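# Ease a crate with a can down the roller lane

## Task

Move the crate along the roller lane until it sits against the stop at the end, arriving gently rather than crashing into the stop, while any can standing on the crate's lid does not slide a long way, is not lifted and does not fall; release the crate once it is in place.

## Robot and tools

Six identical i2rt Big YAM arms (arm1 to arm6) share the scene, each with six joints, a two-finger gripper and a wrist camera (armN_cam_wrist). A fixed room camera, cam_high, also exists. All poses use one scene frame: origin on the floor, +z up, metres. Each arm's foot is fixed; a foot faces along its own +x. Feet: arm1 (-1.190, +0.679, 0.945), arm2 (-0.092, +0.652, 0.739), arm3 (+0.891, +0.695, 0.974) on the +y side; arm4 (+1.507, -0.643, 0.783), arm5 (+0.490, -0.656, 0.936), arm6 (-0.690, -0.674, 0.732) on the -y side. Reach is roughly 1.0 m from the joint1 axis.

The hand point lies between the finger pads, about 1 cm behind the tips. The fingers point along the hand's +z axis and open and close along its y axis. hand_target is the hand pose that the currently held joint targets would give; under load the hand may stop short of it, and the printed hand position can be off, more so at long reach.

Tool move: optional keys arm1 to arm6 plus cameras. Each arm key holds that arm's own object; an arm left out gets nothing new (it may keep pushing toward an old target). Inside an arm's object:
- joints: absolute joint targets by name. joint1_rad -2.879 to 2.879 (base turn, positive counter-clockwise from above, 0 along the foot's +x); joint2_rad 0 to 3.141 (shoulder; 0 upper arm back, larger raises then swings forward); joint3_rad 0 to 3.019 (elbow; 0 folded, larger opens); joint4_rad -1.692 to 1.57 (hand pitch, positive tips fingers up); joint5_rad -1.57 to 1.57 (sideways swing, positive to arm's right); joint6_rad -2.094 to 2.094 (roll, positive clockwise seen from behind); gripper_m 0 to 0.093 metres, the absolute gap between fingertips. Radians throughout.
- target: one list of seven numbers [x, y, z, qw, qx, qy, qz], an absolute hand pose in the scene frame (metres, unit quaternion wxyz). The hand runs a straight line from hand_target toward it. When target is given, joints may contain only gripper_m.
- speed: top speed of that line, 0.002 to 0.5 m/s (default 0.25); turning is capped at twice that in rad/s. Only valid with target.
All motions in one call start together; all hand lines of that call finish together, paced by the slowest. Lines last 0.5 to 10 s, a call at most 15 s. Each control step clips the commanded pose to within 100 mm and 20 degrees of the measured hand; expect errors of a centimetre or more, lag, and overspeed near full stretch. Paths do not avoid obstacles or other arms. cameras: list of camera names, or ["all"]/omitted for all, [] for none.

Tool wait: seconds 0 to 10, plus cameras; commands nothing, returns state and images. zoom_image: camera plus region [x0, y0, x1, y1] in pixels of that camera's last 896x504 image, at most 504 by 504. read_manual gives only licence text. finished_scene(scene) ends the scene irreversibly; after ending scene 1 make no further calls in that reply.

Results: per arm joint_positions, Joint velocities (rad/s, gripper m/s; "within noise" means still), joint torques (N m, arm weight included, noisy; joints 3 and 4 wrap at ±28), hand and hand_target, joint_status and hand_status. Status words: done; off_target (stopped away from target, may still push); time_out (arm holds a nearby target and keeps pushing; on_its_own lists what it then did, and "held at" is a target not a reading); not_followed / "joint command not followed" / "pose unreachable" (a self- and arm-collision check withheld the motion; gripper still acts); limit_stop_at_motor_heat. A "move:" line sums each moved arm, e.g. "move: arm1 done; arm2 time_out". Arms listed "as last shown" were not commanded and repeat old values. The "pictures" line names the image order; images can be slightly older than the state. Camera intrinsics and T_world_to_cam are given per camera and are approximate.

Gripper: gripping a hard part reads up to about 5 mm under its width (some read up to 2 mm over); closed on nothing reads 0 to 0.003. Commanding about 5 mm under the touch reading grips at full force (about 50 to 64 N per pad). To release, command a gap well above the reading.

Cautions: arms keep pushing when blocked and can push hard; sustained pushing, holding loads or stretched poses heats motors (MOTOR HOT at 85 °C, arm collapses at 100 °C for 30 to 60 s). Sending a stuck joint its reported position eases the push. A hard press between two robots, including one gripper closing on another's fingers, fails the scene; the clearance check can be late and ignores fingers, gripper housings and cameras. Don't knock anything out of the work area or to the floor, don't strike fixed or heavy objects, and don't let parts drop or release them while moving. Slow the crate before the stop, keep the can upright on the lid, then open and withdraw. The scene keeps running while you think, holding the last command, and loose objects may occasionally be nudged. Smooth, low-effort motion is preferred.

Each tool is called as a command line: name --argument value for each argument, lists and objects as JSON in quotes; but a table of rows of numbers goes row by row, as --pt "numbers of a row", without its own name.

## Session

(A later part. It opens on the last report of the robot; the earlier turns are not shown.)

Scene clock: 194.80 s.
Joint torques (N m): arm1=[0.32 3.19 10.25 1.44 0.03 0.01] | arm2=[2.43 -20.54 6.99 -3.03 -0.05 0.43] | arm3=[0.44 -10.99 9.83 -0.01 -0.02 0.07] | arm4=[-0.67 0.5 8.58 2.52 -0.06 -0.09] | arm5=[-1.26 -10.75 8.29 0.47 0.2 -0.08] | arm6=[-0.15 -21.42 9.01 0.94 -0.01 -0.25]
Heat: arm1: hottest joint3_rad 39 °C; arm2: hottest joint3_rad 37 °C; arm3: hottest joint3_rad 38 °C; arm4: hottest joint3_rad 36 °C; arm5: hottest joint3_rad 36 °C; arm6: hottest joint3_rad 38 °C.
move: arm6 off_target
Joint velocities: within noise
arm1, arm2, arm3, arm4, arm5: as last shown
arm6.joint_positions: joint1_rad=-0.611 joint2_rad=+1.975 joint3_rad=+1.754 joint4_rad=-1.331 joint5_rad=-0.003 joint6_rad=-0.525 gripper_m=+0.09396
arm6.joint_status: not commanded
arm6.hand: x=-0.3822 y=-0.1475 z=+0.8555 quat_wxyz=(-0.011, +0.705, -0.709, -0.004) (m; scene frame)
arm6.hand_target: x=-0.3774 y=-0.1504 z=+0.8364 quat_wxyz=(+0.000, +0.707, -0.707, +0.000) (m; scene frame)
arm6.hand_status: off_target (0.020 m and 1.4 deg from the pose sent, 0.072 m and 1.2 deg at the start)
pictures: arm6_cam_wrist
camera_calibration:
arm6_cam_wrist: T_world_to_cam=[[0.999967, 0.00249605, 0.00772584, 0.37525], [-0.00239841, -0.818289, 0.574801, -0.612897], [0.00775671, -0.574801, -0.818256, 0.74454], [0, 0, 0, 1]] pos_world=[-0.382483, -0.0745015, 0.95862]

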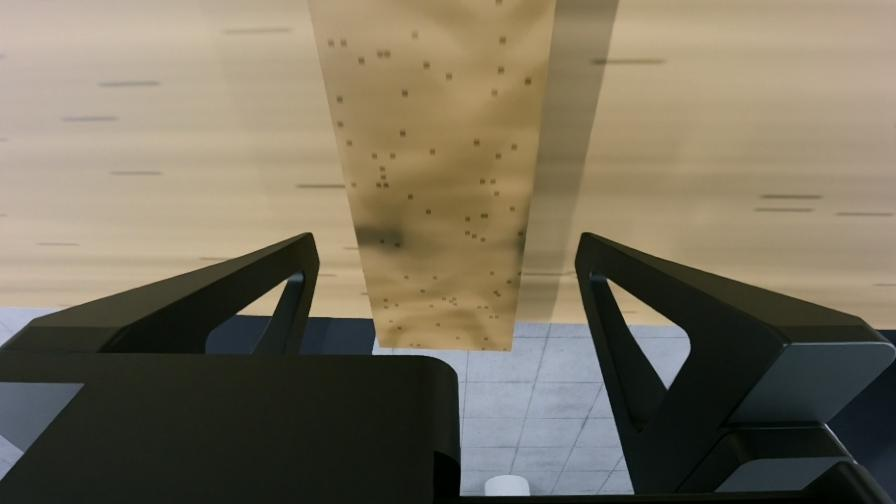

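move --arm6 '{"target":[-0.378,-0.152,0.812,0,0.7071,-0.7071,0],"speed":0.05}' --cameras '["arm6_cam_wrist"]'

Scene clock: 199.10 s.
Joint torques (N m): arm1=[0.5 3.25 10.33 1.44 0.03 0.03] | arm2=[2.96 -20.19 6.84 -2.92 -0.05 0.41] | arm3=[0.32 -10.81 9.84 -0.01 -0.01 0.07] | arm4=[-0.73 0.73 8.57 2.55 -0.05 -0.09] | arm5=[-1.26 -10.75 8.31 0.49 0.2 -0.08] | arm6=[-0.15 -21.3 8.77 0.94 -0.01 -0.24]
Heat: arm1: hottest joint3_rad 39 °C; arm2: hottest joint3_rad 36 °C; arm3: hottest joint3_rad 38 °C; arm4: hottest joint3_rad 36 °C; arm5: hottest joint3_rad 36 °C; arm6: hottest joint3_rad 38 °C.
move: arm6 off_target
Joint velocities: within noise
arm1, arm2, arm3, arm4, arm5: as last shown
arm6.joint_positions: joint1_rad=-0.611 joint2_rad=+1.986 joint3_rad=+1.710 joint4_rad=-1.273 joint5_rad=-0.003 joint6_rad=-0.526 gripper_m=+0.09396
arm6.joint_status: not commanded
arm6.hand: x=-0.3826 y=-0.1483 z=+0.8329 quat_wxyz=(-0.013, +0.706, -0.709, -0.005) (m; scene frame)
arm6.hand_target: x=-0.3784 y=-0.1524 z=+0.8123 quat_wxyz=(+0.000, +0.707, -0.707, +0.000) (m; scene frame)
arm6.hand_status: off_target (0.022 m and 1.6 deg from the pose sent, 0.044 m and 1.4 deg at the start)
pictures: arm6_cam_wrist
camera_calibration:
arm6_cam_wrist: T_world_to_cam=[[0.999952, 0.00318896, 0.00930432, 0.374596], [-0.00271353, -0.819821, 0.572614, -0.599032], [0.00945392, -0.572611, -0.819773, 0.727873], [0, 0, 0, 1]] pos_world=[-0.383085, -0.0755053, 0.936219]

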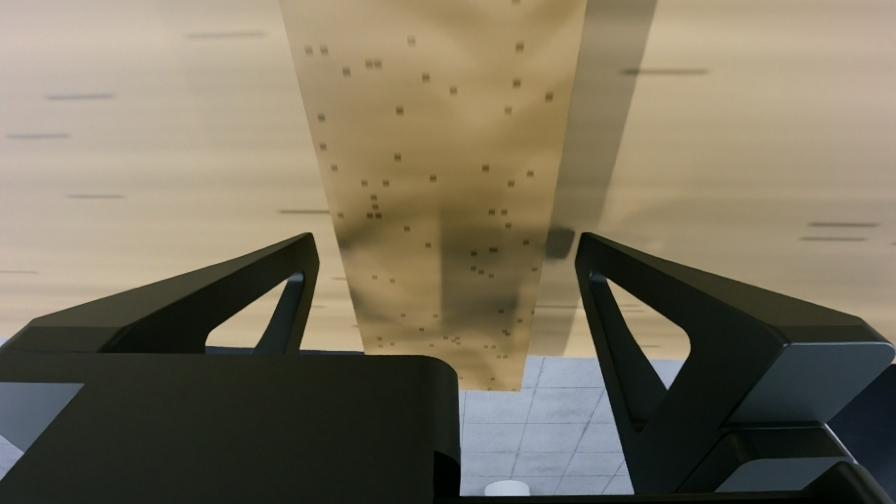

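move --arm6 '{"joints":{"gripper_m":0.07}}' --cameras '["arm6_cam_wrist"]'

move --arm6 '{"joints":{"gripper_m":0.055}}' --cameras '["arm6_cam_wrist"]'

move --arm6 '{"target":[-0.345,-0.150,0.814,0,0.7071,-0.7071,0],"speed":0.03}' --arm2 '{"target":[-0.408,0.106,0.818,0,0.7071,0.7071,0],"speed":0.03}' --cameras '["arm6_cam_wrist","arm2_cam_wrist"]'

Scene clock: 208.07 s.
Joint torques (N m): arm1=[0.32 3.31 10.24 1.52 0.03 0] | arm2=[2.55 -20.6 6.8 -3.03 -0.05 0.39] | arm3=[0.56 -11.11 9.84 -0.02 -0.01 0.07] | arm4=[-0.56 0.56 8.53 2.58 -0.05 -0.1] | arm5=[-1.26 -10.75 8.29 0.49 0.2 -0.08] | arm6=[-0.15 -21.3 8.77 0.96 -0.01 -0.24]
Heat: arm1: hottest joint3_rad 39 °C; arm2: hottest joint2_rad 37 °C; arm3: hottest joint3_rad 38 °C; arm4: hottest joint3_rad 36 °C; arm5: hottest joint3_rad 36 °C; arm6: hottest joint3_rad 36 °C.
move: arm6 done
Joint velocities: within noise
arm1, arm2, arm3, arm4, arm5: as last shown
arm6.joint_positions: joint1_rad=-0.611 joint2_rad=+1.986 joint3_rad=+1.710 joint4_rad=-1.273 joint5_rad=-0.003 joint6_rad=-0.526 gripper_m=+0.07017
arm6.joint_status: all done
arm6.hand: x=-0.3826 y=-0.1483 z=+0.8329 quat_wxyz=(-0.013, +0.706, -0.709, -0.004) (m; scene frame)
arm6.hand_target: x=-0.3784 y=-0.1525 z=+0.8123 quat_wxyz=(+0.000, +0.707, -0.707, +0.000) (m; scene frame)
arm6.hand_status: not commanded
pictures: arm6_cam_wrist
camera_calibration:
arm6_cam_wrist: T_world_to_cam=[[0.999948, 0.00319622, 0.00966386, 0.374259], [-0.0029148, -0.819743, 0.572724, -0.599207], [0.00975243, -0.572723, -0.819691, 0.727903], [0, 0, 0, 1]] pos_world=[-0.383085, -0.075505, 0.936219]

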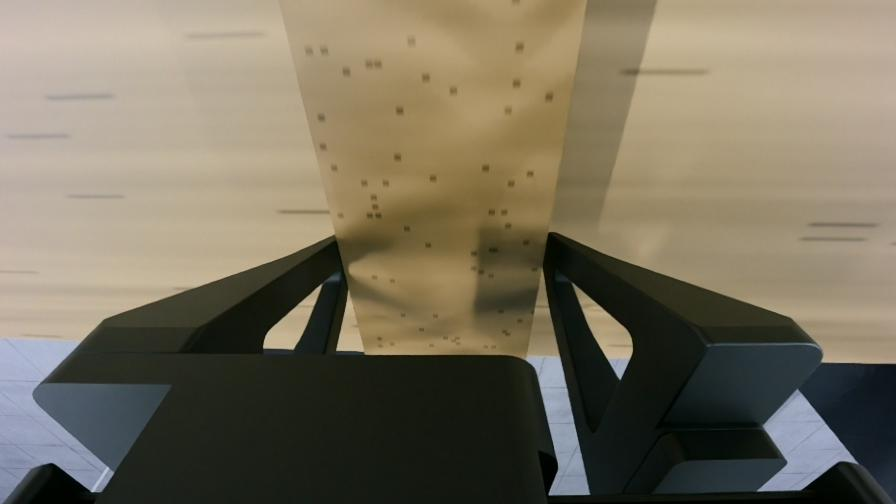

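Scene clock: 208.53 s.
Joint torques (N m): arm1=[0.32 3.02 10.35 1.47 0.05 -0.01] | arm2=[2.67 -20.54 6.9 -3.06 -0.06 0.4] | arm3=[0.26 -11.05 9.85 -0.03 -0.01 0.08] | arm4=[-0.44 0.67 8.53 2.56 -0.06 -0.1] | arm5=[-1.26 -10.7 8.29 0.47 0.2 -0.08] | arm6=[-0.21 -21.3 8.87 0.96 0.08 -0.21]
Heat: arm1: hottest joint3_rad 39 °C; arm2: hottest joint2_rad 37 °C; arm3: hottest joint3_rad 38 °C; arm4: hottest joint3_rad 36 °C; arm5: hottest joint3_rad 36 °C; arm6: hottest joint3_rad 36 °C.
move: arm6 off_target
Joint velocities: within noise
arm1, arm2, arm3, arm4, arm5: as last shown
arm6.joint_positions: joint1_rad=-0.611 joint2_rad=+1.986 joint3_rad=+1.709 joint4_rad=-1.273 joint5_rad=-0.005 joint6_rad=-0.528 gripper_m=+0.06267
arm6.joint_status: gripper_m off_target (ended at +0.06270, target +0.05500)
arm6.hand: x=-0.3833 y=-0.1484 z=+0.8325 quat_wxyz=(-0.012, +0.707, -0.707, -0.005) (m; scene frame)
arm6.hand_target: x=-0.3785 y=-0.1525 z=+0.8122 quat_wxyz=(+0.000, +0.707, -0.707, +0.000) (m; scene frame)
arm6.hand_status: not commanded
pictures: arm6_cam_wrist
camera_calibration:
arm6_cam_wrist: T_world_to_cam=[[0.999954, 0.00632425, 0.00715551, 0.377542], [0.00108702, -0.819797, 0.572654, -0.597461], [0.00948766, -0.57262, -0.819766, 0.727501], [0, 0, 0, 1]] pos_world=[-0.383778, -0.0756026, 0.935817]

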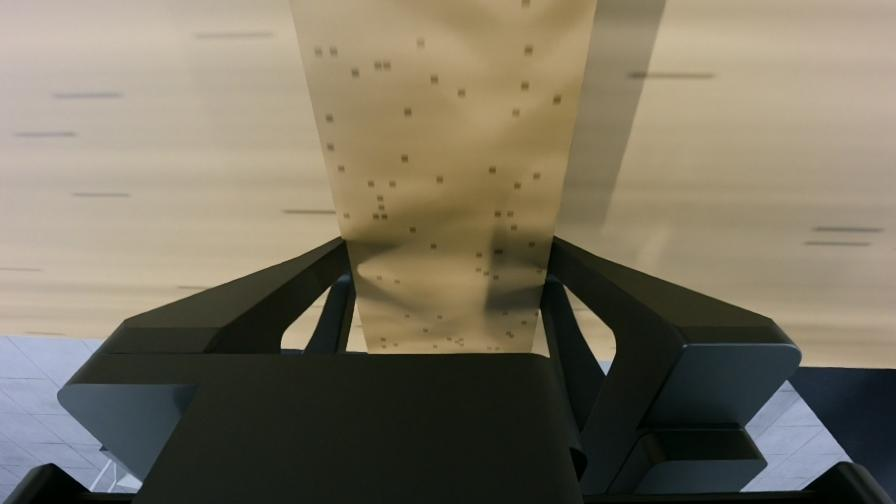

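Scene clock: 210.20 s.
Joint torques (N m): arm1=[0.44 3.19 10.3 1.52 0.02 0.02] | arm2=[-0.91 -19.25 9.36 -2.03 -0.24 -0.01] | arm3=[0.44 -10.99 9.83 0.01 -0.03 0.08] | arm4=[-0.67 0.44 8.55 2.59 -0.05 -0.09] | arm5=[-1.26 -10.7 8.31 0.5 0.2 -0.08] | arm6=[-3.72 -18.73 13.5 0.7 0.11 -0.58]
Heat: arm1: hottest joint3_rad 39 °C; arm2: hottest joint2_rad 37 °C; arm3: hottest joint3_rad 38 °C; arm4: hottest joint3_rad 36 °C; arm5: hottest joint3_rad 36 °C; arm6: hottest joint3_rad 36 °C.
move: arm2 off_target; arm6 off_target
Joint velocities: within noise
arm1.joint_positions: joint1_rad=+0.450 joint2_rad=+0.646 joint3_rad=+1.353 joint4_rad=-1.256 joint5_rad=-0.025 joint6_rad=-0.082 gripper_m=+0.09396
arm1.joint_status: not commanded
arm1.hand: x=-1.0494 y=+0.4575 z=+1.4761 quat_wxyz=(-0.422, -0.389, -0.781, +0.247) (m; scene frame)
arm1.hand_target: x=-1.0507 y=+0.4596 z=+1.4900 quat_wxyz=(-0.433, -0.386, -0.774, +0.254) (m; scene frame)
arm1.hand_status: not commanded
arm2.joint_positions: joint1_rad=-0.346 joint2_rad=+2.077 joint3_rad=+1.787 joint4_rad=-1.228 joint5_rad=+0.001 joint6_rad=-0.527 gripper_m=+0.06368
arm2.joint_status: not commanded
arm2.hand: x=-0.4127 y=+0.0947 z=+0.8196 quat_wxyz=(-0.006, -0.705, -0.709, +0.033) (m; scene frame)
arm2.hand_target: x=-0.4080 y=+0.1058 z=+0.8184 quat_wxyz=(+0.000, -0.707, -0.707, +0.001) (m; scene frame)
arm2.hand_status: off_target (0.012 m and 3.8 deg from the pose sent, 0.012 m and 5.8 deg at the start)
arm3.joint_positions: joint1_rad=-0.172 joint2_rad=+1.357 joint3_rad=+1.094 joint4_rad=-1.324 joint5_rad=-0.001 joint6_rad=-0.128 gripper_m=+0.09292
arm3.joint_status: not commanded
arm3.hand: x=+0.8456 y=+0.3275 z=+1.1463 quat_wxyz=(+0.001, -0.705, -0.709, -0.001) (m; scene frame)
arm3.hand_target: x=+0.8499 y=+0.3300 z=+1.1499 quat_wxyz=(+0.000, -0.707, -0.707, +0.000) (m; scene frame)
arm3.hand_status: not commanded
arm4.joint_positions: joint1_rad=+0.133 joint2_rad=+0.618 joint3_rad=+1.399 joint4_rad=-1.434 joint5_rad=-0.177 joint6_rad=+0.312 gripper_m=+0.09396
arm4.joint_status: not commanded
arm4.hand: x=+1.3937 y=-0.4464 z=+1.3061 quat_wxyz=(-0.124, +0.677, -0.588, -0.425) (m; scene frame)
arm4.hand_target: x=+1.3943 y=-0.4484 z=+1.3173 quat_wxyz=(-0.129, +0.673, -0.583, -0.436) (m; scene frame)
arm4.hand_status: not commanded
arm5: as last shown
arm6.joint_positions: joint1_rad=-0.613 joint2_rad=+1.998 joint3_rad=+1.727 joint4_rad=-1.297 joint5_rad=-0.006 joint6_rad=-0.536 gripper_m=+0.06267
arm6.joint_status: not commanded
arm6.hand: x=-0.3823 y=-0.1488 z=+0.8323 quat_wxyz=(-0.004, +0.709, -0.706, -0.003) (m; scene frame)
arm6.hand_target: x=-0.3467 y=-0.1526 z=+0.8144 quat_wxyz=(-0.001, +0.707, -0.707, +0.000) (m; scene frame)
arm6.hand_status: off_target (0.042 m and 0.6 deg from the pose sent, 0.043 m and 1.5 deg at the start)
pictures: arm2_cam_wrist, arm6_cam_wrist
camera_calibration:
arm2_cam_wrist: T_world_to_cam=[[-0.998897, -0.0283532, 0.0374287, -0.442348], [-0.00342638, 0.839, 0.544121, -0.522659], [-0.0468302, 0.543392, -0.838172, 0.743267], [0, 0, 0, 1]] pos_world=[-0.408843, 0.0220839, 0.923932]
arm6_cam_wrist: T_world_to_cam=[[0.99993, 0.0116445, -0.00201834, 0.384986], [0.010626, -0.811104, 0.584805, -0.602882], [0.00517265, -0.584786, -0.811171, 0.716346], [0, 0, 0, 1]] pos_world=[-0.382258, -0.074574, 0.934424]

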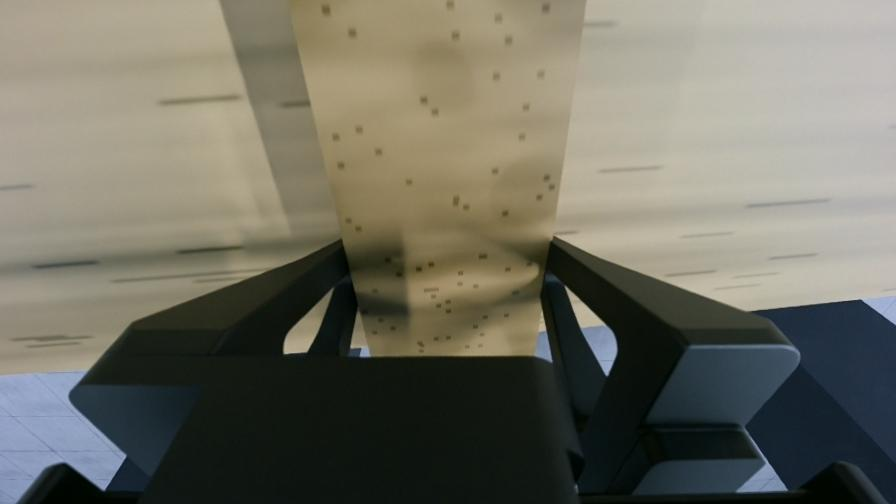

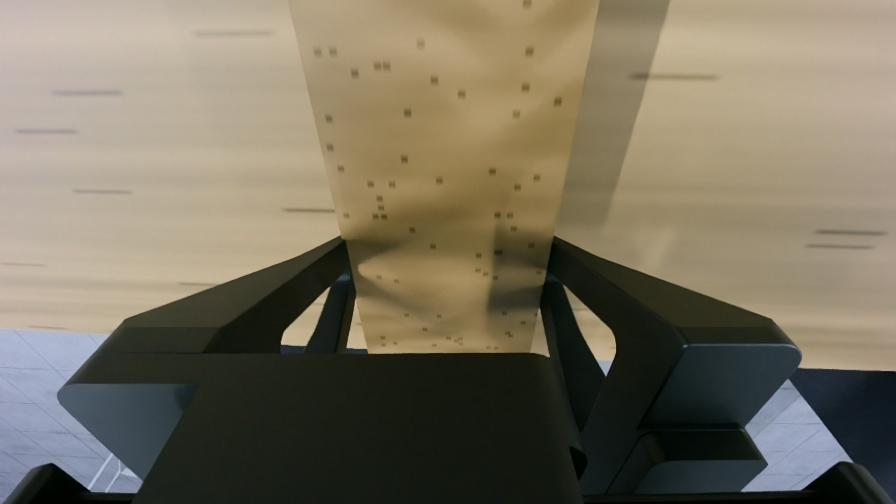

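move --arm2 '{"joints":{"gripper_m":0.093}}' --cameras '["arm2_cam_wrist"]'

move --arm2 '{"target":[-0.41,0.115,0.92,0,0.7071,0.7071,0],"speed":0.06}' --cameras '["arm2_cam_wrist"]'

Scene clock: 216.33 s.
Joint torques (N m): arm1=[0.26 3.49 10.33 1.47 0.02 0.01] | arm2=[-0.26 -18.96 9.37 -0.1 -0.27 0] | arm3=[0.5 -10.99 9.83 -0.01 -0.01 0.08] | arm4=[-0.62 0.73 8.64 2.58 -0.07 -0.1] | arm5=[-1.26 -10.7 8.29 0.47 0.2 -0.08] | arm6=[-4.6 -18.73 13.48 1.22 0.11 -0.64]
Heat: arm1: hottest joint3_rad 39 °C; arm2: hottest joint2_rad 37 °C; arm3: hottest joint3_rad 38 °C; arm4: hottest joint3_rad 36 °C; arm5: hottest joint3_rad 35 °C; arm6: hottest joint3_rad 36 °C.
move: arm2 done
Joint velocities: within noise
arm1, arm3, arm4, arm5: as last shown
arm2.joint_positions: joint1_rad=-0.350 joint2_rad=+2.077 joint3_rad=+1.787 joint4_rad=-1.289 joint5_rad=+0.001 joint6_rad=-0.527 gripper_m=+0.09296
arm2.joint_status: all done
arm2.hand: x=-0.4073 y=+0.1089 z=+0.8191 quat_wxyz=(+0.001, -0.707, -0.708, +0.003) (m; scene frame)
arm2.hand_target: x=-0.4080 y=+0.1058 z=+0.8184 quat_wxyz=(+0.000, -0.707, -0.707, +0.001) (m; scene frame)
arm2.hand_status: not commanded
arm6.joint_positions: joint1_rad=-0.603 joint2_rad=+1.999 joint3_rad=+1.727 joint4_rad=-1.311 joint5_rad=-0.006 joint6_rad=-0.531 gripper_m=+0.06267
arm6.joint_status: not commanded
arm6.hand: x=-0.3890 y=-0.1489 z=+0.8319 quat_wxyz=(+0.003, +0.710, -0.704, -0.001) (m; scene frame)
arm6.hand_target: x=-0.3466 y=-0.1525 z=+0.8145 quat_wxyz=(-0.001, +0.707, -0.707, +0.000) (m; scene frame)
arm6.hand_status: not commanded
pictures: arm2_cam_wrist
camera_calibration:
arm2_cam_wrist: T_world_to_cam=[[-0.999658, -0.0255418, 0.00568184, -0.411178], [-0.0173424, 0.809345, 0.587077, -0.571926], [-0.0195936, 0.586777, -0.809511, 0.718253], [0, 0, 0, 1]] pos_world=[-0.406883, 0.0309285, 0.919534]

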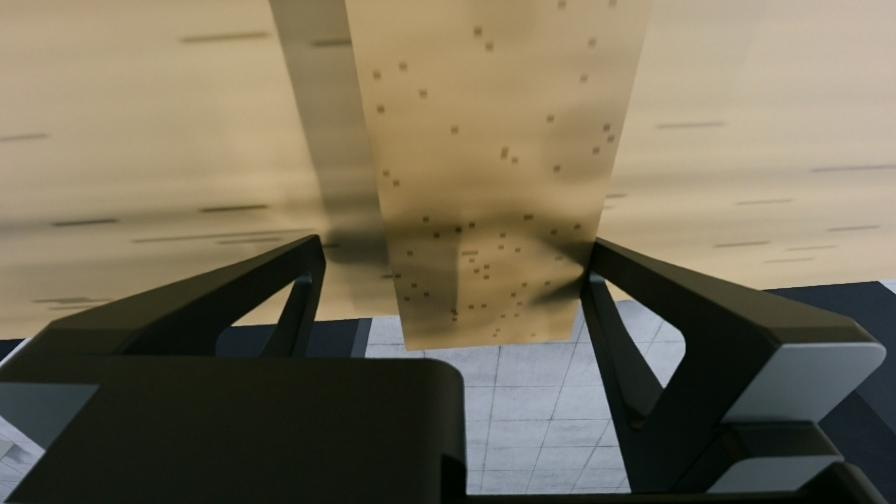

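Scene clock: 218.70 s.
Joint torques (N m): arm1=[0.73 3.66 10.3 1.57 0.04 0.04] | arm2=[-0.73 -20.01 11.81 -0.25 -0.21 -0.08] | arm3=[0.38 -11.05 9.87 0.02 -0.02 0.07] | arm4=[-0.56 0.5 8.54 2.58 -0.06 -0.1] | arm5=[-1.26 -10.75 8.31 0.49 0.2 -0.08] | arm6=[-4.66 -18.73 13.46 1.28 0.11 -0.65]
Heat: arm1: hottest joint3_rad 39 °C; arm2: hottest joint2_rad 37 °C; arm3: hottest joint3_rad 38 °C; arm4: hottest joint3_rad 36 °C; arm5: hottest joint3_rad 35 °C; arm6: hottest joint3_rad 36 °C.
move: arm2 off_target
Joint velocities: within noise
arm1, arm3, arm4: as last shown
arm2.joint_positions: joint1_rad=-0.358 joint2_rad=+2.026 joint3_rad=+1.918 joint4_rad=-1.519 joint5_rad=+0.001 joint6_rad=-0.529 gripper_m=+0.09297
arm2.joint_status: not commanded
arm2.hand: x=-0.4038 y=+0.1241 z=+0.8993 quat_wxyz=(+0.007, -0.708, -0.705, -0.020) (m; scene frame)
arm2.hand_target: x=-0.4096 y=+0.1158 z=+0.9201 quat_wxyz=(+0.000, -0.707, -0.707, +0.000) (m; scene frame)
arm2.hand_status: off_target (0.023 m and 2.5 deg from the pose sent, 0.101 m and 0.4 deg at the start)
arm5.joint_positions: joint1_rad=+0.503 joint2_rad=+1.297 joint3_rad=+1.090 joint4_rad=-1.349 joint5_rad=+0.012 joint6_rad=+0.429 gripper_m=+0.09294
arm5.joint_status: not commanded
arm5.hand: x=+0.3431 y=-0.3245 z=+1.1222 quat_wxyz=(+0.000, +0.708, -0.707, -0.006) (m; scene frame)
arm5.hand_target: x=+0.3499 y=-0.3299 z=+1.1200 quat_wxyz=(+0.000, +0.707, -0.707, +0.000) (m; scene frame)
arm5.hand_status: not commanded
arm6.joint_positions: joint1_rad=-0.602 joint2_rad=+1.999 joint3_rad=+1.727 joint4_rad=-1.311 joint5_rad=-0.005 joint6_rad=-0.530 gripper_m=+0.06267
arm6.joint_status: not commanded
arm6.hand: x=-0.3895 y=-0.1488 z=+0.8319 quat_wxyz=(+0.004, +0.710, -0.704, -0.001) (m; scene frame)
arm6.hand_target: x=-0.3465 y=-0.1525 z=+0.8145 quat_wxyz=(-0.001, +0.707, -0.707, +0.000) (m; scene frame)
arm6.hand_status: not commanded
pictures: arm2_cam_wrist
camera_calibration:
arm2_cam_wrist: T_world_to_cam=[[-0.999601, -0.0193314, -0.020578, -0.384839], [-0.0279243, 0.784556, 0.619429, -0.661522], [0.00417011, 0.619757, -0.784783, 0.757671], [0, 0, 0, 1]] pos_world=[-0.406318, 0.0419898, 0.996454]

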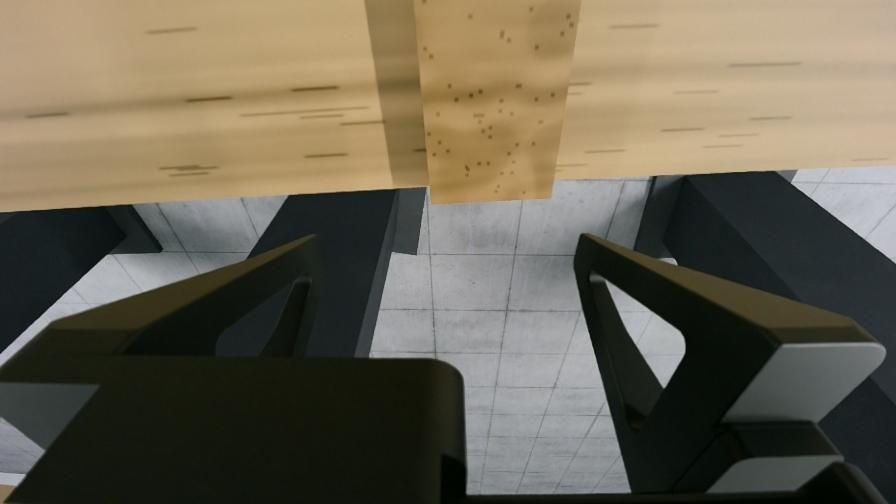

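move --arm2 '{"target":[-0.3,0.32,1.12,0,0.7071,0.7071,0],"speed":0.2}' --arm6 '{"target":[-0.70,-0.150,0.790,0,0.7071,-0.7071,0],"speed":0.05}' --cameras '["arm6_cam_wrist","arm1_cam_wrist","cam_high"]'

Scene clock: 233.70 s.
Joint torques (N m): arm1=[0.62 3.14 10.29 1.54 0.02 0.04] | arm2=[-1.49 -8.76 8.16 0.34 -0.22 -0.09] | arm3=[0.26 -10.93 9.84 -0.02 -0.01 0.08] | arm4=[-0.56 0.32 8.58 2.61 -0.05 -0.1] | arm5=[-1.26 -10.75 8.29 0.49 0.2 -0.08] | arm6=[-7.24 -17.79 7.46 1.59 1.67 -0.87]
Heat: arm1: hottest joint3_rad 39 °C; arm2: hottest joint3_rad 38 °C; arm3: hottest joint3_rad 38 °C; arm4: hottest joint3_rad 36 °C; arm5: hottest joint3_rad 35 °C; arm6: hottest joint3_rad 36 °C.
move: arm2 off_target; arm6 off_target
Joint velocities: within noise
arm1, arm3, arm4, arm5: as last shown
arm2.joint_positions: joint1_rad=-0.373 joint2_rad=+1.308 joint3_rad=+1.588 joint4_rad=-1.671 joint5_rad=+0.000 joint6_rad=-0.553 gripper_m=+0.09297
arm2.joint_status: not commanded
arm2.hand: x=-0.2976 y=+0.3140 z=+1.1194 quat_wxyz=(-0.021, -0.702, -0.706, +0.094) (m; scene frame)
arm2.hand_target: x=-0.2999 y=+0.3199 z=+1.1193 quat_wxyz=(-0.021, -0.704, -0.704, +0.090) (m; scene frame)
arm2.hand_status: off_target (0.006 m and 11.1 deg from the pose sent, 0.313 m and 2.5 deg at the start; a joint's target at an end of its range on 114 of 240 steps)
arm6.joint_positions: joint1_rad=+0.032 joint2_rad=+1.799 joint3_rad=+1.366 joint4_rad=-1.130 joint5_rad=-0.044 joint6_rad=+0.097 gripper_m=+0.06267
arm6.joint_status: not commanded
arm6.hand: x=-0.7570 y=-0.1563 z=+0.8098 quat_wxyz=(+0.012, +0.713, -0.701, -0.017) (m; scene frame)
arm6.hand_target: x=-0.7026 y=-0.1542 z=+0.7913 quat_wxyz=(+0.002, +0.706, -0.708, +0.001) (m; scene frame)
arm6.hand_status: off_target (0.061 m and 2.6 deg from the pose sent, 0.313 m and 0.7 deg at the start)
pictures: arm1_cam_wrist, arm6_cam_wrist, cam_high
camera_calibration:
arm1_cam_wrist: T_world_to_cam=[[-0.81315, -0.580791, 0.0383122, -0.639893], [-0.547786, 0.741366, -0.387695, -0.337555], [0.196767, -0.336242, -0.920991, 1.84752], [0, 0, 0, 1]] pos_world=[-1.06877, 0.49982, 1.59519]
arm6_cam_wrist: T_world_to_cam=[[0.99875, 0.0245695, -0.043537, 0.794435], [0.0454509, -0.808927, 0.58615, -0.566187], [-0.0208168, -0.587396, -0.809032, 0.673932], [0, 0, 0, 1]] pos_world=[-0.753679, -0.0816575, 0.911691]

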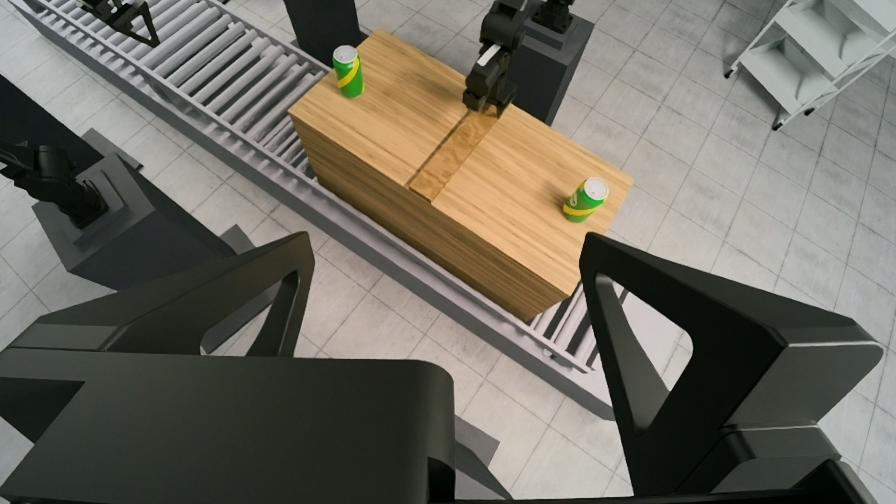

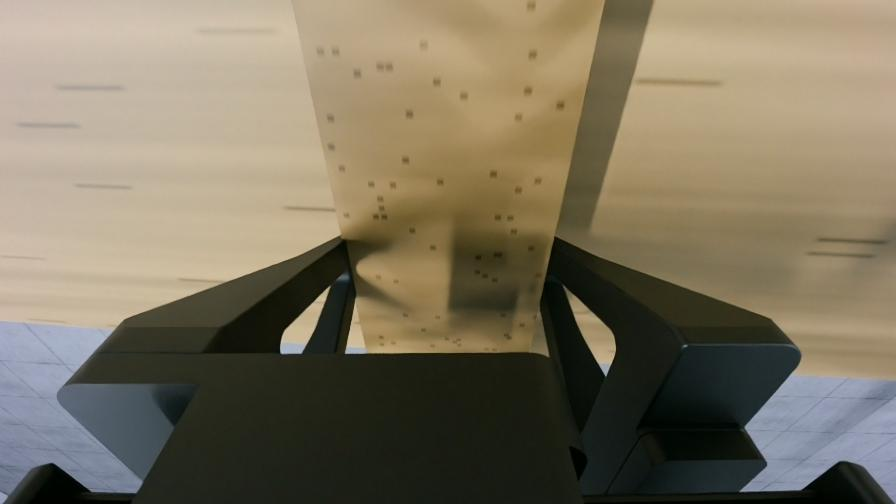

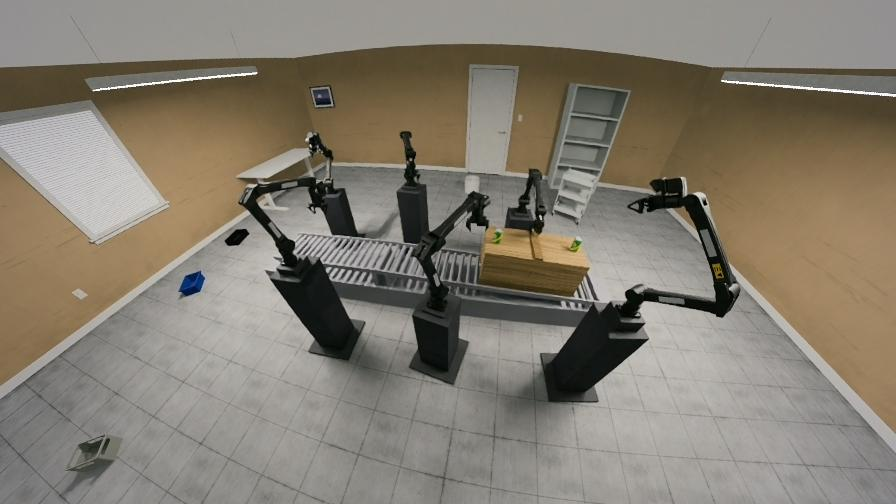

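move --arm6 '{"target":[-0.80,-0.150,0.785,0,0.7071,-0.7071,0],"speed":0.03}' --cameras '["arm1_cam_wrist"]'

move --arm6 '{"target":[-0.83,-0.150,0.783,0,0.7071,-0.7071,0],"speed":0.012}' --cameras '["arm1_cam_wrist"]'

Scene clock: 243.93 s.
Joint torques (N m): arm1=[0.38 3.31 10.19 1.42 0.04 0.02] | arm2=[-1.44 -9.05 8.21 0.35 -0.25 -0.12] | arm3=[0.32 -10.93 9.81 0.01 -0.01 0.06] | arm4=[-0.56 0.62 8.57 2.59 -0.06 -0.08] | arm5=[-1.26 -10.75 8.29 0.49 0.2 -0.08] | arm6=[-6.59 -17.08 9.11 0.02 1.4 -0.8]
Heat: arm1: hottest joint3_rad 39 °C; arm2: hottest joint3_rad 37 °C; arm3: hottest joint3_rad 39 °C; arm4: hottest joint3_rad 36 °C; arm5: hottest joint3_rad 35 °C; arm6: hottest joint3_rad 36 °C.
move: arm6 off_target
Joint velocities: within noise
arm1, arm2, arm3, arm4, arm5: as last shown
arm2.hand: x=-0.2978 y=+0.3141 z=+1.1194 quat_wxyz=(-0.021, -0.702, -0.705, +0.094) (m; scene frame)
arm2.hand_target: x=-0.3000 y=+0.3199 z=+1.1193 quat_wxyz=(-0.021, -0.704, -0.704, +0.091) (m; scene frame)
arm6.joint_positions: joint1_rad=+0.211 joint2_rad=+1.817 joint3_rad=+1.380 joint4_rad=-1.087 joint5_rad=-0.041 joint6_rad=+0.275 gripper_m=+0.06267
arm6.joint_status: not commanded
arm6.hand: x=-0.8516 y=-0.1614 z=+0.8053 quat_wxyz=(+0.004, +0.713, -0.701, -0.030) (m; scene frame)
arm6.hand_target: x=-0.8019 y=-0.1537 z=+0.7862 quat_wxyz=(+0.002, +0.707, -0.707, +0.000) (m; scene frame)
arm6.hand_status: off_target (0.057 m and 3.6 deg from the pose sent, 0.050 m and 2.6 deg at the start)
pictures: arm1_cam_wrist
camera_calibration:
arm1_cam_wrist: T_world_to_cam=[[-0.81315, -0.580791, 0.0383122, -0.639893], [-0.547786, 0.741366, -0.387695, -0.337555], [0.196767, -0.336242, -0.920991, 1.84752], [0, 0, 0, 1]] pos_world=[-1.06877, 0.49982, 1.59519]

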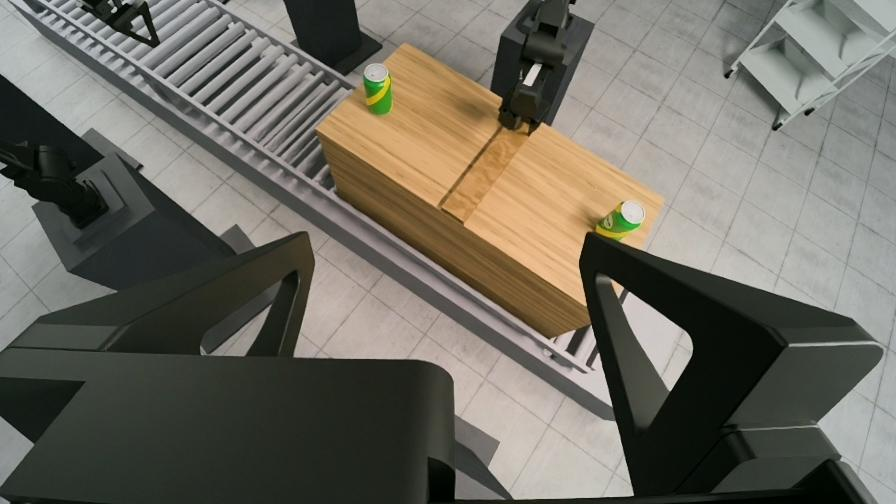

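Scene clock: 246.80 s.
Joint torques (N m): arm1=[0.44 3.25 10.29 1.5 0.03 0.02] | arm2=[-1.73 -9.23 8.14 0.39 -0.25 -0.11] | arm3=[0.5 -10.99 9.84 0.03 -0.02 0.08] | arm4=[-0.44 0.38 8.57 2.58 -0.04 -0.09] | arm5=[-1.26 -10.75 8.31 0.47 0.2 -0.08] | arm6=[-5.89 -17.03 9.35 -0.09 1.31 -0.73]
Heat: arm1: hottest joint3_rad 39 °C; arm2: hottest joint3_rad 37 °C; arm3: hottest joint3_rad 39 °C; arm4: hottest joint3_rad 36 °C; arm5: hottest joint3_rad 35 °C; arm6: hottest joint3_rad 36 °C.
move: arm6 off_target
Joint velocities: within noise
arm1, arm2, arm3, arm4, arm5: as last shown
arm6.joint_positions: joint1_rad=+0.256 joint2_rad=+1.833 joint3_rad=+1.400 joint4_rad=-1.087 joint5_rad=-0.039 joint6_rad=+0.321 gripper_m=+0.06267
arm6.joint_status: not commanded
arm6.hand: x=-0.8764 y=-0.1622 z=+0.8042 quat_wxyz=(+0.003, +0.713, -0.701, -0.031) (m; scene frame)
arm6.hand_target: x=-0.8314 y=-0.1534 z=+0.7841 quat_wxyz=(+0.001, +0.707, -0.707, +0.000) (m; scene frame)
arm6.hand_status: off_target (0.052 m and 3.7 deg from the pose sent, 0.033 m and 3.6 deg at the start)
pictures: arm1_cam_wrist
camera_calibration:
arm1_cam_wrist: T_world_to_cam=[[-0.81315, -0.580791, 0.0383122, -0.639893], [-0.547786, 0.741366, -0.387695, -0.337555], [0.196767, -0.336242, -0.920991, 1.84752], [0, 0, 0, 1]] pos_world=[-1.06877, 0.49982, 1.59519]

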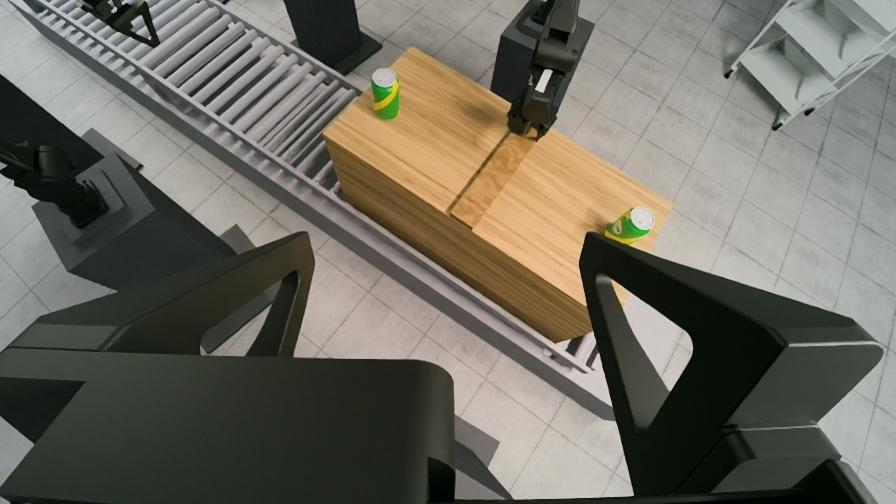

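move --arm6 '{"target":[-0.86,-0.150,0.782,0,0.7071,-0.7071,0],"speed":0.012}' --cameras '["arm1_cam_wrist"]'

move --arm6 '{"target":[-0.89,-0.150,0.781,0,0.7071,-0.7071,0],"speed":0.012}' --cameras '["arm1_cam_wrist"]'

move --arm6 '{"target":[-0.915,-0.150,0.780,0,0.7071,-0.7071,0],"speed":0.012}' --cameras '["arm1_cam_wrist","arm6_cam_wrist"]'

Scene clock: 258.03 s.
Joint torques (N m): arm1=[0.5 3.31 10.33 1.48 0.04 0.02] | arm2=[-1.38 -8.64 8.13 0.31 -0.23 -0.07] | arm3=[0.32 -10.93 9.83 -0.02 -0.02 0.07] | arm4=[-0.62 0.62 8.59 2.61 -0.05 -0.1] | arm5=[-1.26 -10.75 8.31 0.47 0.2 -0.08] | arm6=[-5.83 -17.38 9.55 -0.38 1.25 -0.73]
Heat: arm1: hottest joint3_rad 40 °C; arm2: hottest joint3_rad 36 °C; arm3: hottest joint3_rad 39 °C; arm4: hottest joint3_rad 36 °C; arm5: hottest joint3_rad 35 °C; arm6: hottest joint3_rad 36 °C.
move: arm6 off_target
Joint velocities: within noise
arm1, arm2, arm3, arm4, arm5: as last shown
arm6.joint_positions: joint1_rad=+0.306 joint2_rad=+1.854 joint3_rad=+1.427 joint4_rad=-1.088 joint5_rad=-0.038 joint6_rad=+0.372 gripper_m=+0.06267
arm6.joint_status: not commanded
arm6.hand: x=-0.9055 y=-0.1631 z=+0.8030 quat_wxyz=(+0.004, +0.713, -0.701, -0.033) (m; scene frame)
arm6.hand_target: x=-0.8613 y=-0.1532 z=+0.7831 quat_wxyz=(+0.002, +0.707, -0.707, -0.001) (m; scene frame)
arm6.hand_status: off_target (0.052 m and 4.0 deg from the pose sent, 0.030 m and 3.7 deg at the start)
pictures: arm1_cam_wrist
camera_calibration:
arm1_cam_wrist: T_world_to_cam=[[-0.81315, -0.580791, 0.0383122, -0.639893], [-0.547786, 0.741366, -0.387695, -0.337555], [0.196767, -0.336242, -0.920991, 1.84752], [0, 0, 0, 1]] pos_world=[-1.06877, 0.49982, 1.59519]

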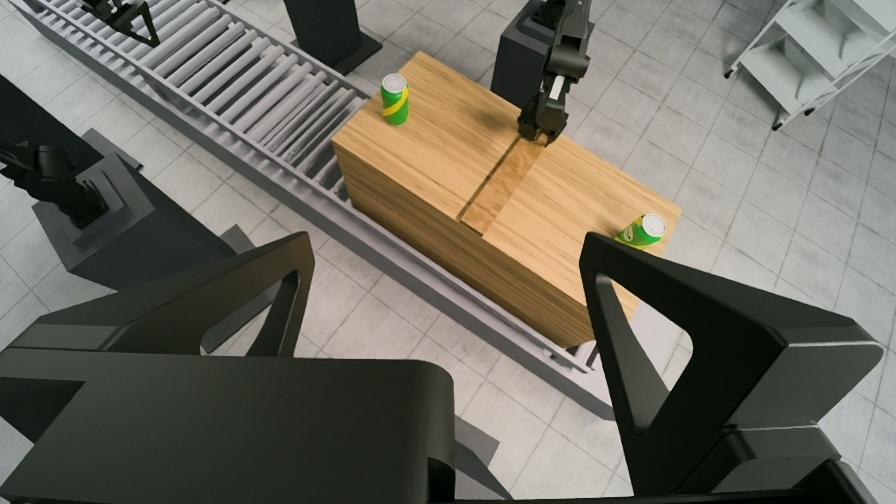

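Scene clock: 260.93 s.
Joint torques (N m): arm1=[0.38 3.31 10.22 1.59 0.04 0.01] | arm2=[-1.55 -8.59 8.24 0.34 -0.23 -0.14] | arm3=[0.38 -10.99 9.84 0.01 -0.01 0.07] | arm4=[-0.56 0.44 8.55 2.54 -0.05 -0.1] | arm5=[-1.2 -10.75 8.29 0.49 0.21 -0.08] | arm6=[-5.6 -18.08 9.54 -0.5 1.2 -0.7]
Heat: arm1: hottest joint3_rad 40 °C; arm2: hottest joint3_rad 36 °C; arm3: hottest joint3_rad 39 °C; arm4: hottest joint3_rad 37 °C; arm5: hottest joint3_rad 35 °C; arm6: hottest joint3_rad 36 °C.
move: arm6 off_target
Joint velocities: within noise
arm1, arm2, arm3, arm4, arm5: as last shown
arm6.joint_positions: joint1_rad=+0.354 joint2_rad=+1.880 joint3_rad=+1.463 joint4_rad=-1.096 joint5_rad=-0.037 joint6_rad=+0.420 gripper_m=+0.06267
arm6.joint_status: not commanded
arm6.hand: x=-0.9345 y=-0.1641 z=+0.8019 quat_wxyz=(+0.004, +0.712, -0.701, -0.034) (m; scene frame)
arm6.hand_target: x=-0.8910 y=-0.1530 z=+0.7821 quat_wxyz=(+0.002, +0.707, -0.707, -0.001) (m; scene frame)
arm6.hand_status: off_target (0.051 m and 4.0 deg from the pose sent, 0.030 m and 4.0 deg at the start)
pictures: arm1_cam_wrist
camera_calibration:
arm1_cam_wrist: T_world_to_cam=[[-0.81315, -0.580791, 0.0383122, -0.639893], [-0.547786, 0.741366, -0.387695, -0.337555], [0.196767, -0.336242, -0.920991, 1.84752], [0, 0, 0, 1]] pos_world=[-1.06877, 0.49982, 1.59519]

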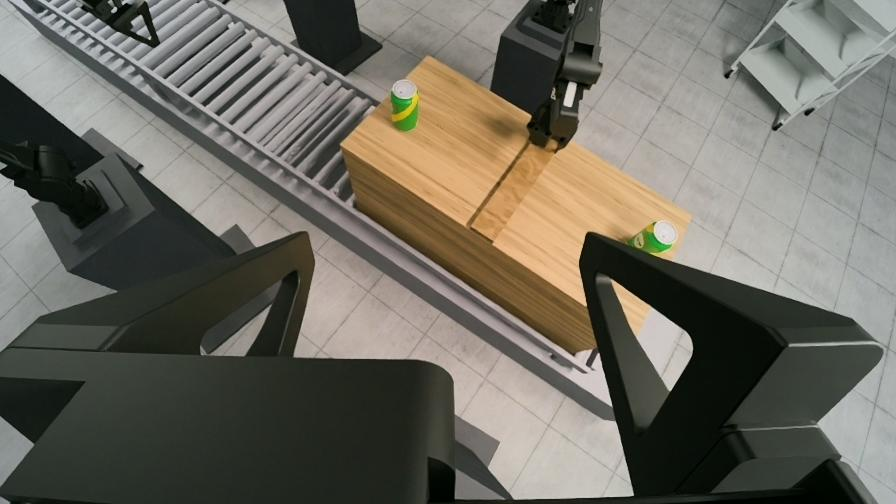

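Scene clock: 263.43 s.
Joint torques (N m): arm1=[0.38 3.31 10.28 1.55 0.03 0.02] | arm2=[-1.67 -8.76 8.1 0.42 -0.22 -0.1] | arm3=[0.21 -10.93 9.88 0.01 -0.02 0.07] | arm4=[-0.44 0.5 8.58 2.58 -0.06 -0.1] | arm5=[-1.26 -10.7 8.29 0.5 0.2 -0.08] | arm6=[-5.66 -18.73 9.46 -0.68 1.14 -0.7]
Heat: arm1: hottest joint3_rad 40 °C; arm2: hottest joint3_rad 36 °C; arm3: hottest joint3_rad 39 °C; arm4: hottest joint3_rad 37 °C; arm5: hottest joint3_rad 35 °C; arm6: hottest joint3_rad 36 °C.
move: arm6 off_target
Joint velocities: within noise
arm1.joint_positions: joint1_rad=+0.450 joint2_rad=+0.646 joint3_rad=+1.353 joint4_rad=-1.256 joint5_rad=-0.025 joint6_rad=-0.082 gripper_m=+0.09396
arm1.joint_status: not commanded
arm1.hand: x=-1.0494 y=+0.4575 z=+1.4761 quat_wxyz=(-0.422, -0.389, -0.781, +0.247) (m; scene frame)
arm1.hand_target: x=-1.0507 y=+0.4596 z=+1.4900 quat_wxyz=(-0.433, -0.386, -0.774, +0.254) (m; scene frame)
arm1.hand_status: not commanded
arm2, arm5: as last shown
arm2.hand: x=-0.2978 y=+0.3141 z=+1.1194 quat_wxyz=(-0.021, -0.702, -0.706, +0.094) (m; scene frame)
arm3.joint_positions: joint1_rad=-0.172 joint2_rad=+1.357 joint3_rad=+1.094 joint4_rad=-1.324 joint5_rad=-0.001 joint6_rad=-0.128 gripper_m=+0.09292
arm3.joint_status: not commanded
arm3.hand: x=+0.8456 y=+0.3275 z=+1.1463 quat_wxyz=(+0.001, -0.705, -0.709, -0.001) (m; scene frame)
arm3.hand_target: x=+0.8499 y=+0.3300 z=+1.1499 quat_wxyz=(+0.000, -0.707, -0.707, +0.000) (m; scene frame)
arm3.hand_status: not commanded
arm4.joint_positions: joint1_rad=+0.133 joint2_rad=+0.618 joint3_rad=+1.399 joint4_rad=-1.434 joint5_rad=-0.177 joint6_rad=+0.312 gripper_m=+0.09396
arm4.joint_status: not commanded
arm4.hand: x=+1.3937 y=-0.4464 z=+1.3061 quat_wxyz=(-0.124, +0.677, -0.588, -0.425) (m; scene frame)
arm4.hand_target: x=+1.3943 y=-0.4484 z=+1.3173 quat_wxyz=(-0.129, +0.673, -0.583, -0.436) (m; scene frame)
arm4.hand_status: not commanded
arm6.joint_positions: joint1_rad=+0.398 joint2_rad=+1.905 joint3_rad=+1.498 joint4_rad=-1.101 joint5_rad=-0.036 joint6_rad=+0.463 gripper_m=+0.06267
arm6.joint_status: not commanded
arm6.hand: x=-0.9612 y=-0.1650 z=+0.8008 quat_wxyz=(+0.004, +0.712, -0.701, -0.036) (m; scene frame)
arm6.hand_target: x=-0.9162 y=-0.1531 z=+0.7810 quat_wxyz=(+0.002, +0.707, -0.707, -0.001) (m; scene frame)
arm6.hand_status: off_target (0.053 m and 4.2 deg from the pose sent, 0.033 m and 4.0 deg at the start)
pictures: arm1_cam_wrist, arm6_cam_wrist
camera_calibration:
arm1_cam_wrist: T_world_to_cam=[[-0.81315, -0.580791, 0.0383122, -0.639893], [-0.547786, 0.741366, -0.387695, -0.337555], [0.196767, -0.336242, -0.920991, 1.84752], [0, 0, 0, 1]] pos_world=[-1.06877, 0.49982, 1.59519]
arm6_cam_wrist: T_world_to_cam=[[0.99797, 0.0253478, -0.0584234, 1.0096], [0.0535688, -0.830232, 0.554839, -0.529314], [-0.034441, -0.556842, -0.829904, 0.665946], [0, 0, 0, 1]] pos_world=[-0.956255, -0.0942169, 0.905339]

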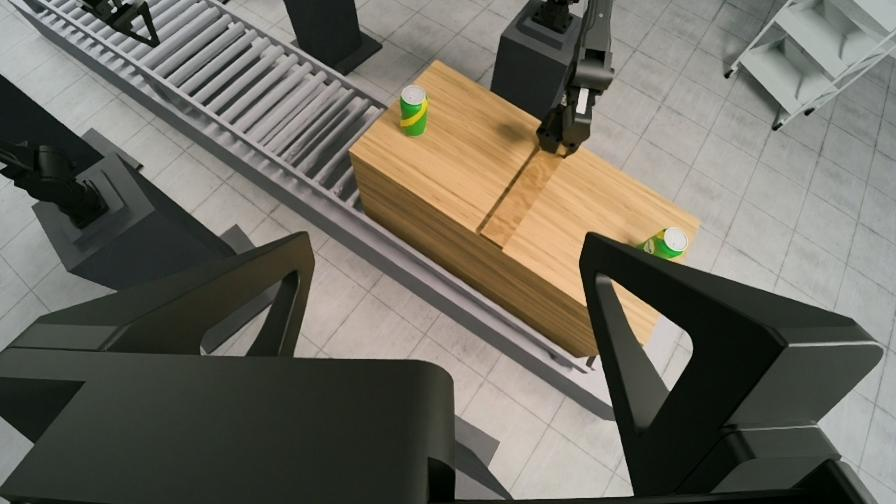

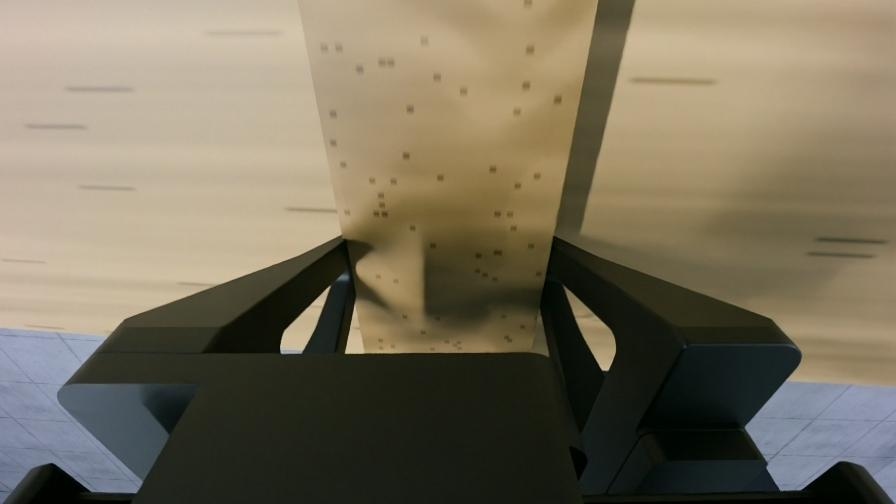

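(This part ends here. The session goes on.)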